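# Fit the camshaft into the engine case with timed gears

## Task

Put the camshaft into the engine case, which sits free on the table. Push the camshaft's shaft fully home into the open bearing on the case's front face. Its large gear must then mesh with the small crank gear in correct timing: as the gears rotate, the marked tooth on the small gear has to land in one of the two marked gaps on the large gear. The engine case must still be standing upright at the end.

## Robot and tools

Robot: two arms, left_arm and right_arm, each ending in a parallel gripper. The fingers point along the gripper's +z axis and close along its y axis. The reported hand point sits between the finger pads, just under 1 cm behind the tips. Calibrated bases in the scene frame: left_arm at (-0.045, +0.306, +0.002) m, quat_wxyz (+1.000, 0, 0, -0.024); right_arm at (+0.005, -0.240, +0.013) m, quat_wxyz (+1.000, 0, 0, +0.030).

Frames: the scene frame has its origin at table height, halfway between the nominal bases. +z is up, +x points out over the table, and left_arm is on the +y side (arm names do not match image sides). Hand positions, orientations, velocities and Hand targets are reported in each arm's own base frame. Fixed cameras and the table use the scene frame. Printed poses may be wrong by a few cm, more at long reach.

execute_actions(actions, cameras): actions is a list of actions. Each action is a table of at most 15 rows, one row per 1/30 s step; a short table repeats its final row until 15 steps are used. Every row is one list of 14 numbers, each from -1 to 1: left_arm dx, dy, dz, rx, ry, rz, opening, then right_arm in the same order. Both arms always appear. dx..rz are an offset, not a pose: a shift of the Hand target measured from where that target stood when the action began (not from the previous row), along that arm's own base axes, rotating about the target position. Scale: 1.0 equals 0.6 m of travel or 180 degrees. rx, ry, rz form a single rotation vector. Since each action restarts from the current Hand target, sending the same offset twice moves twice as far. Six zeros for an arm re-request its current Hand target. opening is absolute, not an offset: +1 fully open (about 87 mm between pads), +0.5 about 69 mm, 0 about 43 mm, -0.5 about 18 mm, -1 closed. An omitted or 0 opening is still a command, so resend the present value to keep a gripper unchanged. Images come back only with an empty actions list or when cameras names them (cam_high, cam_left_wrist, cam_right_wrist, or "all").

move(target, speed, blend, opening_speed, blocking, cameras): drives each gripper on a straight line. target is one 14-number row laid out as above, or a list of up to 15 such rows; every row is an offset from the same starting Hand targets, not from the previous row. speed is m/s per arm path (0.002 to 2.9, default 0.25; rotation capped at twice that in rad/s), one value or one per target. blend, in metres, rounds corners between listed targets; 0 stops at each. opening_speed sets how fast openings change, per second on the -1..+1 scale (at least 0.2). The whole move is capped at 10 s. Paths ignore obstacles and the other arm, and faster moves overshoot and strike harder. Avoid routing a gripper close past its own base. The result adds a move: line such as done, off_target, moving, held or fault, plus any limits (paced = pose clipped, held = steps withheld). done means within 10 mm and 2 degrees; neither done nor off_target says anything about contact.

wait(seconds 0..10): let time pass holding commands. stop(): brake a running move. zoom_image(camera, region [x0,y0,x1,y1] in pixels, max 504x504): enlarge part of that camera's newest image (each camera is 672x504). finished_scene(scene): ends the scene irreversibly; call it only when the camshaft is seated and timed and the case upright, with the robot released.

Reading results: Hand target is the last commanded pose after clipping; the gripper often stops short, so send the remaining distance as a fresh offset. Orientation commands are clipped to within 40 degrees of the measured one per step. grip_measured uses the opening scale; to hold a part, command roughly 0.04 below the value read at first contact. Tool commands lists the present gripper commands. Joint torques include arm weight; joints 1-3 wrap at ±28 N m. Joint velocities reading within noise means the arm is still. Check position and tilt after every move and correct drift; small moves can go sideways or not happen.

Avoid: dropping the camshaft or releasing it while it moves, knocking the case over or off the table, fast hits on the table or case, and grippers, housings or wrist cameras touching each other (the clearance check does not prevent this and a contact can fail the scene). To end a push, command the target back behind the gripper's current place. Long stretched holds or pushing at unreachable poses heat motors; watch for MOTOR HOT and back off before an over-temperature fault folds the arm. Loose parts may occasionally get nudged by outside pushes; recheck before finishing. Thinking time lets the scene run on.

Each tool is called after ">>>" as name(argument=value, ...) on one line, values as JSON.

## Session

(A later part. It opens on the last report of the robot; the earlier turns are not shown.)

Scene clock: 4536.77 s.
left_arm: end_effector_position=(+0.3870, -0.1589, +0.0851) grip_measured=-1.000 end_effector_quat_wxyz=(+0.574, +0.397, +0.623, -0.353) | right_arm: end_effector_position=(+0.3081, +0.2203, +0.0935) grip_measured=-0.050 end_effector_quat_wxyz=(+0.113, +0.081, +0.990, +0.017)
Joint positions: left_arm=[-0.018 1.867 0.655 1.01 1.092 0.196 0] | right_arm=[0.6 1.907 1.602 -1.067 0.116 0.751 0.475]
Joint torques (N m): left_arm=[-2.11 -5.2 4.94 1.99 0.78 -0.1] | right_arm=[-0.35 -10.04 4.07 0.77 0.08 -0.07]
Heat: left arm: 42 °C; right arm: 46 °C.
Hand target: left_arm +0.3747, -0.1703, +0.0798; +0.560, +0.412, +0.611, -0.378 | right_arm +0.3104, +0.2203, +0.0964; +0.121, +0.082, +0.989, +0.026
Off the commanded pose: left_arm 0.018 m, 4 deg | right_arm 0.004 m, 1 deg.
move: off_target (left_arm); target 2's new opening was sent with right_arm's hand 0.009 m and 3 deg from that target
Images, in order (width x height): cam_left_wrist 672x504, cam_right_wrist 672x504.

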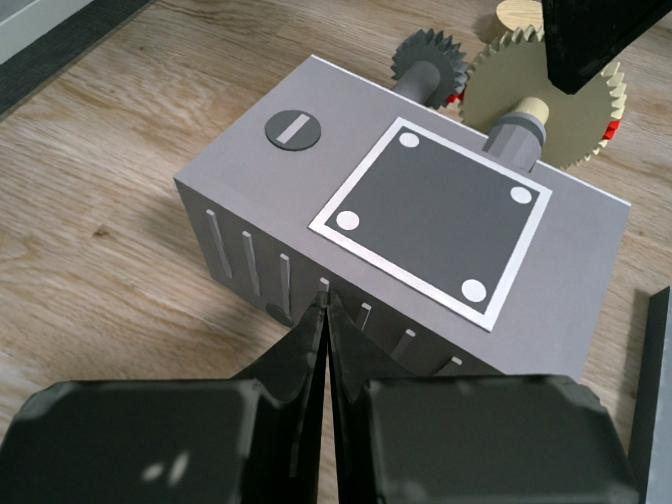

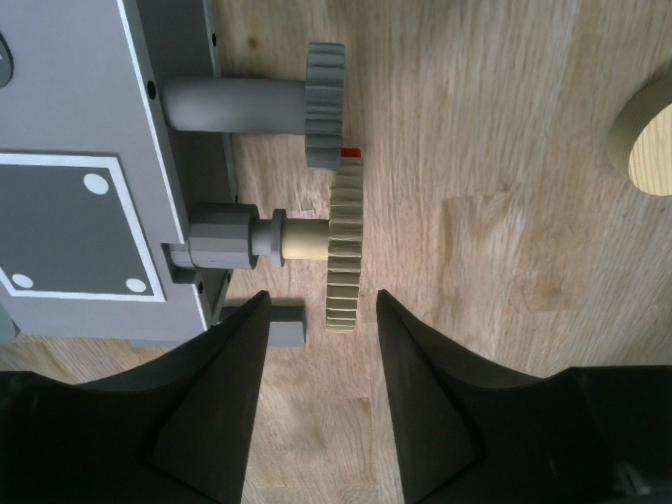

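>>> move(target=[[0,0,0,0,0,0,-1,-0.075,0.0,0.158,0,0,0,-0.05],[0,0,0,0,0,0,-1,-0.084,-0.2,0.123,0.3325,-0.2146,-0.099,-1],[0,0,0,0,0,0,-1,0.005,-0.1,-0.02,0.3325,-0.2146,-0.099,-1]], speed=[0.12,0.2,0.15], cameras=["cam_right_wrist","cam_left_wrist"])

>>> zoom_image(camera="cam_right_wrist", region=[290, 180, 410, 280])

Scene clock: 4557.43 s.
left_arm: end_effector_position=(+0.3870, -0.1589, +0.0851) grip_measured=-1.000 end_effector_quat_wxyz=(+0.574, +0.397, +0.623, -0.353) | right_arm: end_effector_position=(+0.3146, +0.1596, +0.0847) grip_measured=-1.000 end_effector_quat_wxyz=(+0.368, +0.260, +0.732, +0.511)
Joint positions: left_arm=[-0.018 1.867 0.655 1.01 1.092 0.196 0] | right_arm=[0.153 1.572 0.204 1.135 -0.442 1.187 0]
Joint torques (N m): left_arm=[-2.11 -5.19 4.93 1.98 0.78 -0.1] | right_arm=[0.84 -3.19 2.7 1.97 0.09 -0.08]
Heat: left arm: 41 °C; right arm: 44 °C.
Hand target: left_arm +0.3747, -0.1703, +0.0798; +0.560, +0.412, +0.611, -0.378 | right_arm +0.3135, +0.1603, +0.0845; +0.372, +0.260, +0.730, +0.511
Off the commanded pose: left_arm 0.018 m, 4 deg | right_arm 0.001 m, 1 deg.
move: off_target (left_arm)
Images, in order (width x height): cam_left_wrist 672x504, cam_right_wrist 672x504.

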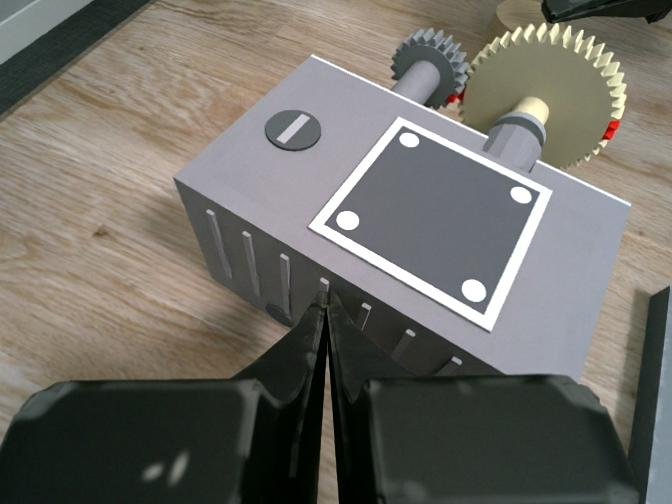

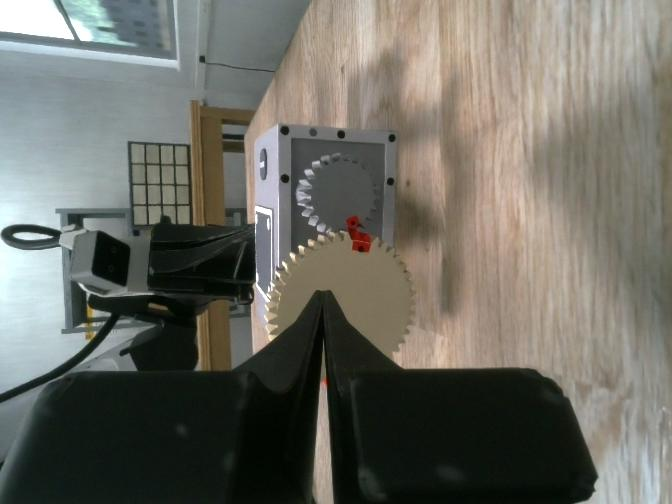

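Scaled by 4.200 from the camera's 672x504 image, which has a finer 960x720 frame.

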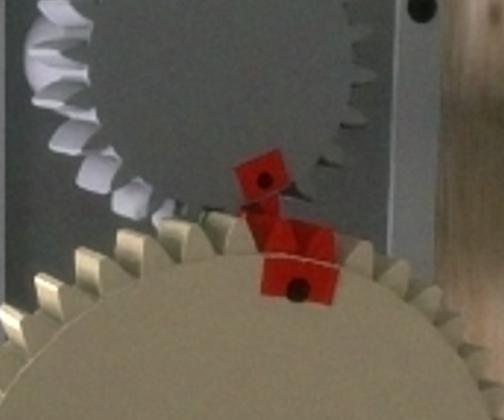

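>>> move(target=[[0,0,0,0,0,0,-1,-0.03,0.04,-0.012,0,0,0,-1],[0,0,0,0,0,0,-1,-0.03,0.075,-0.010,0,0,0,-1]], speed=[0.1,0.06], cameras=["cam_right_wrist","cam_left_wrist"])

Scene clock: 4570.27 s.
left_arm: end_effector_position=(+0.3870, -0.1589, +0.0851) grip_measured=-1.000 end_effector_quat_wxyz=(+0.574, +0.397, +0.623, -0.353) | right_arm: end_effector_position=(+0.2894, +0.2016, +0.0705) grip_measured=-1.000 end_effector_quat_wxyz=(+0.362, +0.264, +0.739, +0.503)
Joint positions: left_arm=[-0.018 1.867 0.655 1.01 1.092 0.196 0] | right_arm=[0.398 1.616 0.148 1.23 -0.201 1.242 0]
Joint torques (N m): left_arm=[-2.1 -5.19 4.93 1.99 0.78 -0.1] | right_arm=[0.92 -3.1 4.4 1.96 0.12 -0.07]
Heat: left arm: 41 °C; right arm: 41 °C.
Hand target: left_arm +0.3747, -0.1703, +0.0798; +0.560, +0.412, +0.611, -0.378 | right_arm +0.2954, +0.2053, +0.0784; +0.372, +0.260, +0.730, +0.511
Off the commanded pose: left_arm 0.018 m, 4 deg | right_arm 0.011 m, 2 deg.
move: off_target (left_arm, right_arm)
Images, in order (width x height): cam_left_wrist 672x504, cam_right_wrist 672x504.

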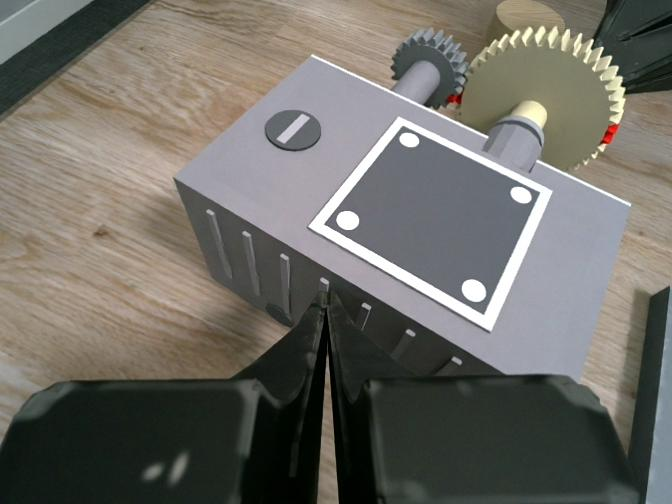

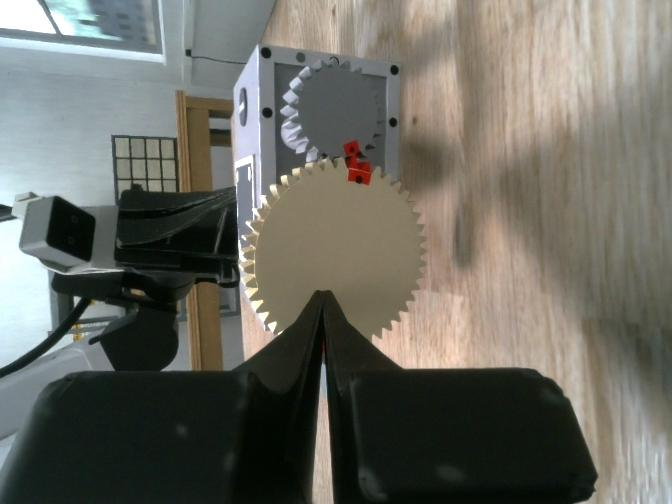

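>>> move(target=[[0,0,0,0,0,0,-1,0.024,0.0,0.008,0,0,0,-1],[0,0,0,0,0,0,-1,0.024,0.02,0.010,0,0,0,-1]], speed=[0.1,0.05], cameras=["cam_right_wrist","cam_left_wrist"])

Scene clock: 4577.77 s.
left_arm: end_effector_position=(+0.3870, -0.1589, +0.0851) grip_measured=-1.000 end_effector_quat_wxyz=(+0.574, +0.397, +0.623, -0.353) | right_arm: end_effector_position=(+0.3078, +0.2044, +0.0755) grip_measured=-1.000 end_effector_quat_wxyz=(+0.377, +0.275, +0.734, +0.494)
Joint positions: left_arm=[-0.018 1.867 0.655 1.01 1.092 0.196 0] | right_arm=[0.411 1.625 0.209 1.184 -0.144 1.243 0]
Joint torques (N m): left_arm=[-2.1 -5.2 4.93 1.99 0.78 -0.1] | right_arm=[2.06 -3.4 5.56 1.81 -0.25 -0.04]
Heat: left arm: 41 °C; right arm: 40 °C.
Hand target: left_arm +0.3747, -0.1703, +0.0798; +0.560, +0.412, +0.611, -0.378 | right_arm +0.3098, +0.2173, +0.0844; +0.371, +0.260, +0.730, +0.511
Off the commanded pose: left_arm 0.018 m, 4 deg | right_arm 0.016 m, 3 deg.
move: off_target (left_arm, right_arm)
Images, in order (width x height): cam_left_wrist 672x504, cam_right_wrist 672x504.

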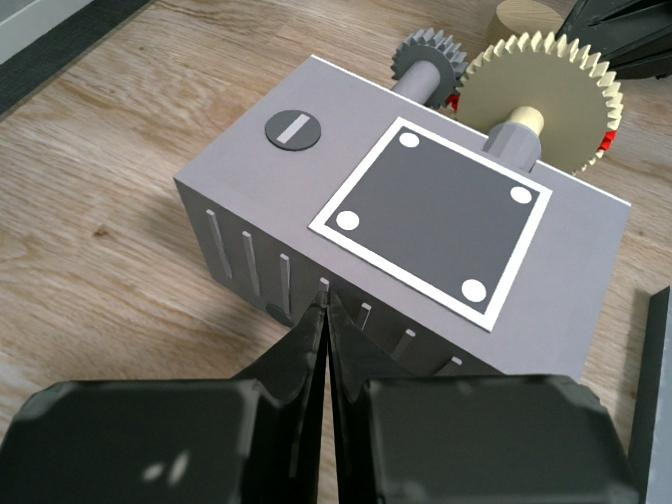

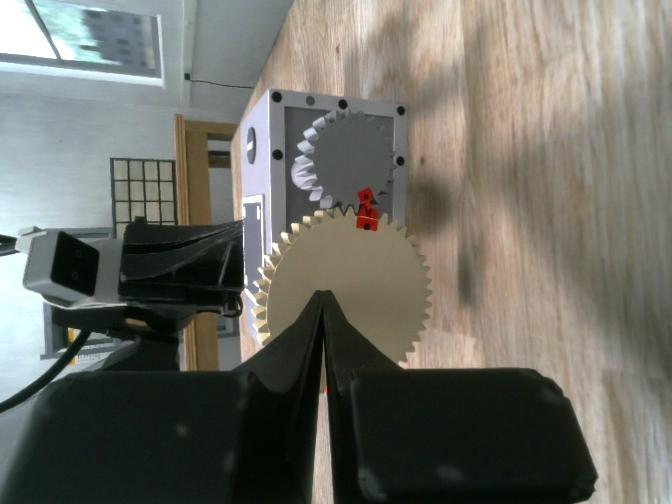

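>>> move(target=[[0,-0.006,0,0,0,0,-1,0.006,0.02,0.004,0,0,0,-1]], speed=[0.04], cameras=["cam_right_wrist","cam_left_wrist"])

>>> zoom_image(camera="cam_left_wrist", region=[370, 10, 550, 160])

>>> zoom_image(camera="cam_right_wrist", region=[300, 150, 420, 250])

Scene clock: 4584.53 s.
left_arm: end_effector_position=(+0.3875, -0.1587, +0.0851) grip_measured=-1.000 end_effector_quat_wxyz=(+0.574, +0.396, +0.624, -0.352) | right_arm: end_effector_position=(+0.3135, +0.2051, +0.0699) grip_measured=-1.000 end_effector_quat_wxyz=(+0.385, +0.291, +0.737, +0.474)
Joint positions: left_arm=[-0.018 1.867 0.655 1.011 1.089 0.196 0] | right_arm=[0.441 1.63 0.23 1.142 -0.069 1.246 0]
Joint torques (N m): left_arm=[-3.21 -5.11 4.92 2.03 0.69 -0.14] | right_arm=[3 -3.55 6.48 1.92 -0.64 0.01]
Heat: left arm: 41 °C; right arm: 39 °C.
Hand target: left_arm +0.3746, -0.1739, +0.0798; +0.560, +0.412, +0.611, -0.378 | right_arm +0.3134, +0.2293, +0.0868; +0.371, +0.260, +0.730, +0.511
Off the commanded pose: left_arm 0.021 m, 4 deg | right_arm 0.030 m, 6 deg.
move: off_target (left_arm, right_arm)
Images, in order (width x height): cam_left_wrist 672x504, cam_right_wrist 672x504.

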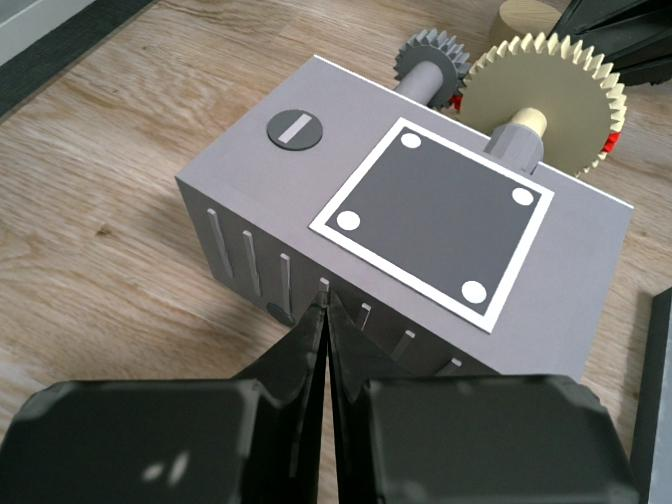

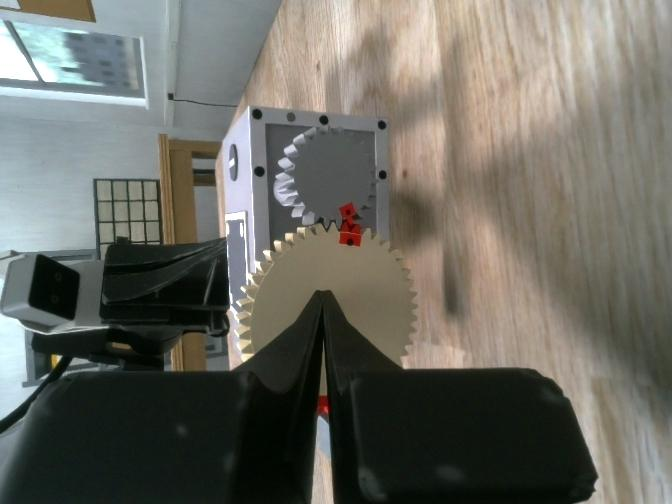

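Scaled by 2.800 from the camera's 672x504 image, which has a finer 960x720 frame.

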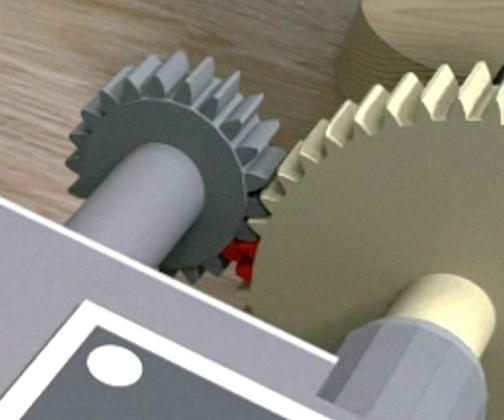

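Scaled by 4.200 from the camera's 672x504 image, which has a finer 960x720 frame.

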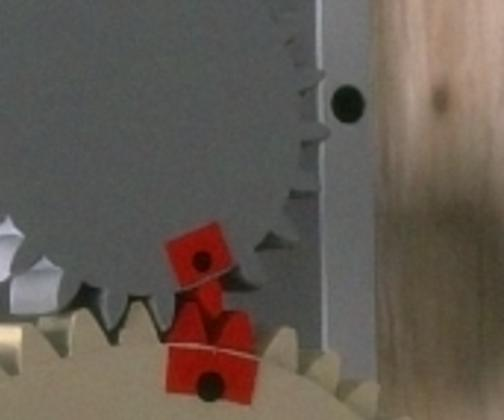

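>>> move(target=[[0,0.01,0,0,0,0,-1,0.0,-0.035,-0.024,0,0,0,-1],[0,0.03,0,0,0,0,-1,-0.0,-0.1,-0.01,0,0,0,-1]], speed=[0.04,0.1], cameras=["cam_right_wrist","cam_left_wrist"])

>>> zoom_image(camera="cam_left_wrist", region=[370, 10, 550, 160])

>>> zoom_image(camera="cam_right_wrist", region=[300, 160, 420, 260])

Scene clock: 4594.53 s.
left_arm: end_effector_position=(+0.3800, -0.1564, +0.0873) grip_measured=-1.000 end_effector_quat_wxyz=(+0.569, +0.409, +0.611, -0.369) | right_arm: end_effector_position=(+0.3151, +0.1715, +0.0788) grip_measured=-1.000 end_effector_quat_wxyz=(+0.367, +0.264, +0.730, +0.512)
Joint positions: left_arm=[0.003 1.867 0.655 1.011 1.161 0.2 0] | right_arm=[0.212 1.639 0.203 1.213 -0.381 1.212 0]
Joint torques (N m): left_arm=[0.32 -5.45 4.98 1.69 0.49 0.06] | right_arm=[-0.47 -5.85 2.55 1.73 -0.13 -0.19]
Motor temperatures (°C): left_arm=[23 29 38 41 27 25 24] | right_arm=[25 38 38 38 27 26 28]
Heat: left arm: 41 °C; right arm: 38 °C.
Hand target: left_arm +0.3747, -0.1558, +0.0798; +0.560, +0.412, +0.611, -0.378 | right_arm +0.3134, +0.1694, +0.0808; +0.371, +0.260, +0.730, +0.511
Off the commanded pose: left_arm 0.009 m, 1 deg | right_arm 0.003 m, 1 deg.
move: done
Images, in order (width x height): cam_left_wrist 672x504, cam_right_wrist 672x504.

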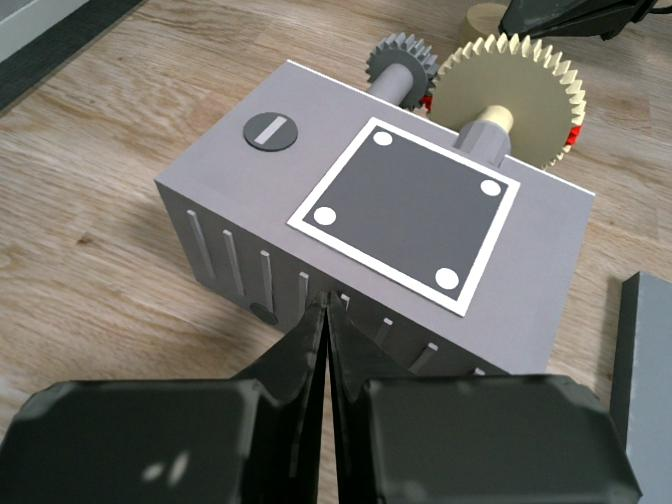

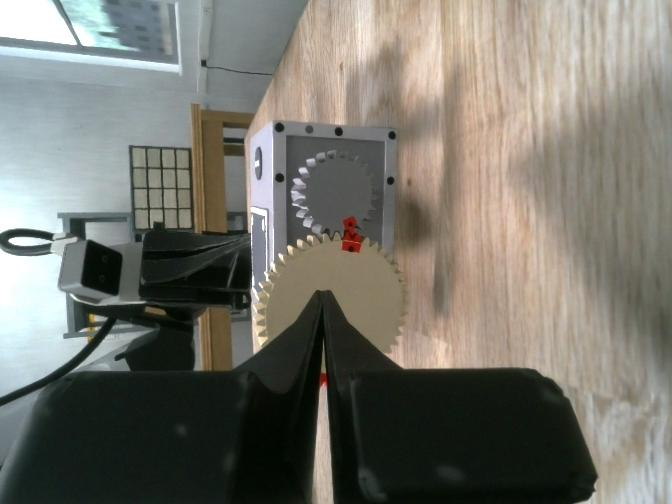

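Scaled by 2.800 from the camera's 672x504 image, which has a finer 960x720 frame.

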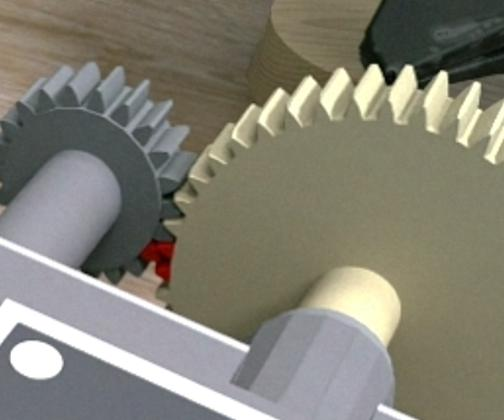

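Scaled by 4.200 from the camera's 672x504 image, which has a finer 960x720 frame.

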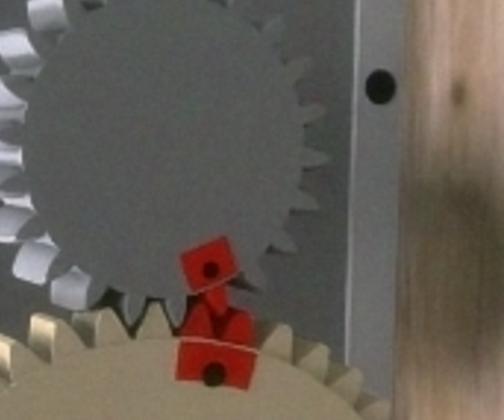

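>>> move(target=[[0,0.03,0,0,0,0,-1,-0.089,-0.116,0.149,0,0,0,-1],[0,0.06,0,0,0,0,-1,-0.047,0.051,0.165,-0.3618,0.2016,0.1229,-1]], speed=[0.15,0.2], blend=[0.02,0], cameras=["cam_right_wrist","cam_left_wrist"])

>>> zoom_image(camera="cam_right_wrist", region=[180, 0, 400, 220])

Scene clock: 4606.43 s.
left_arm: end_effector_position=(+0.3723, -0.1215, +0.0759) grip_measured=-1.000 end_effector_quat_wxyz=(+0.557, +0.403, +0.620, -0.379) | right_arm: end_effector_position=(+0.2826, +0.1986, +0.1749) grip_measured=-1.000 end_effector_quat_wxyz=(+0.114, +0.031, +0.993, +0.006)
Joint positions: left_arm=[0.118 1.867 0.655 0.884 1.278 0.295 0] | right_arm=[0.603 1.817 1.811 -1.372 0.125 0.653 0]
Joint torques (N m): left_arm=[0.38 -6.53 7.16 1.57 0.52 0.08] | right_arm=[0.68 -6.94 7.01 0.49 0.26 -0.09]
Heat: left arm: 41 °C; right arm: 38 °C.
Hand target: left_arm +0.3746, -0.1199, +0.0798; +0.560, +0.412, +0.611, -0.378 | right_arm +0.2852, +0.2000, +0.1799; +0.121, +0.027, +0.992, +0.004
Off the commanded pose: left_arm 0.005 m, 1 deg | right_arm 0.006 m, 1 deg.
move: done
Images, in order (width x height): cam_left_wrist 672x504, cam_right_wrist 672x504.

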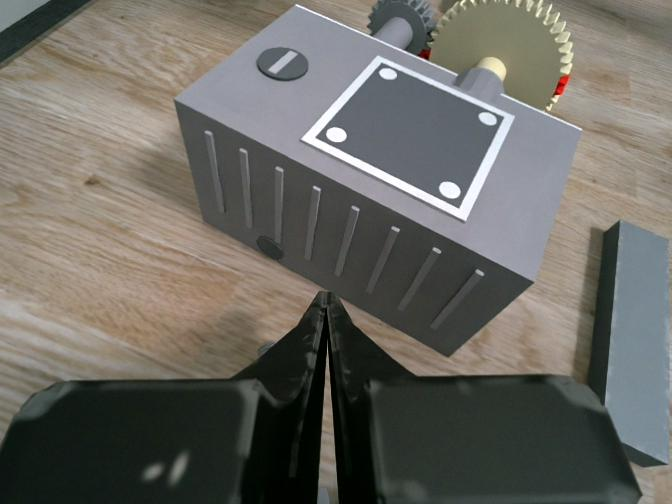

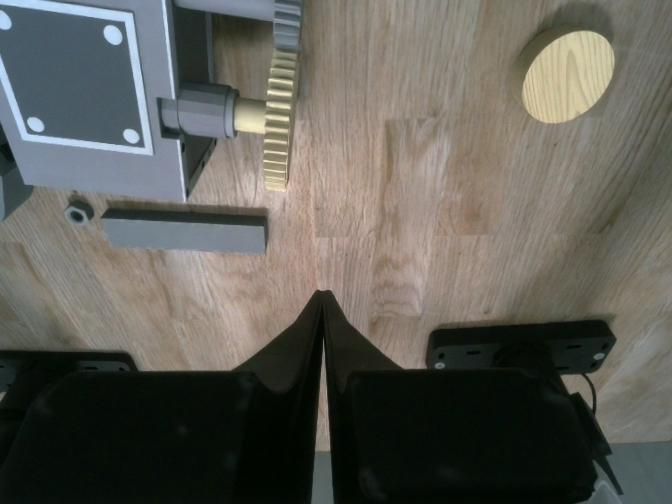

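Scaled by 2.291 from the camera's 672x504 image, which has a finer 960x720 frame.

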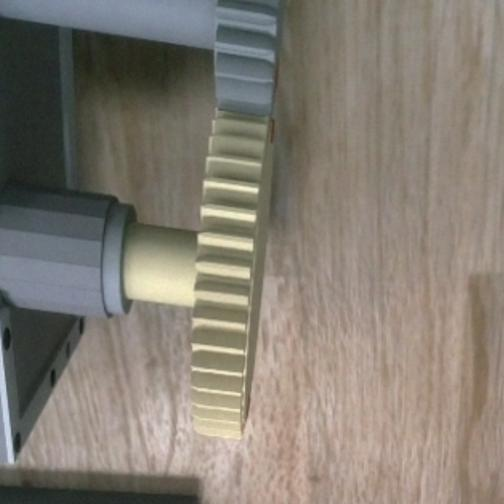

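>>> zoom_image(camera="cam_right_wrist", region=[210, 70, 290, 150])

Scaled by 6.300 from the camera's 672x504 image, which has a finer 960x720 frame.

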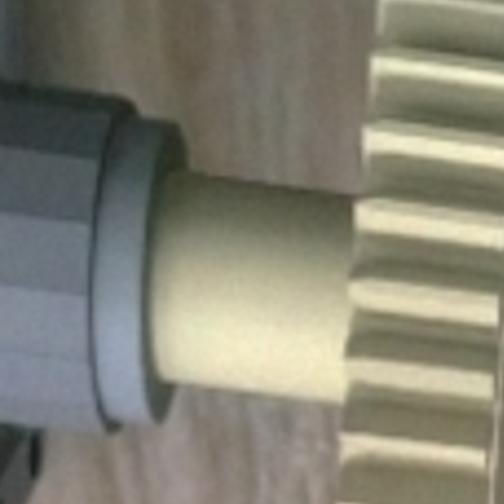

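>>> finished_scene(scene=1)

The scene is finished: the task was done.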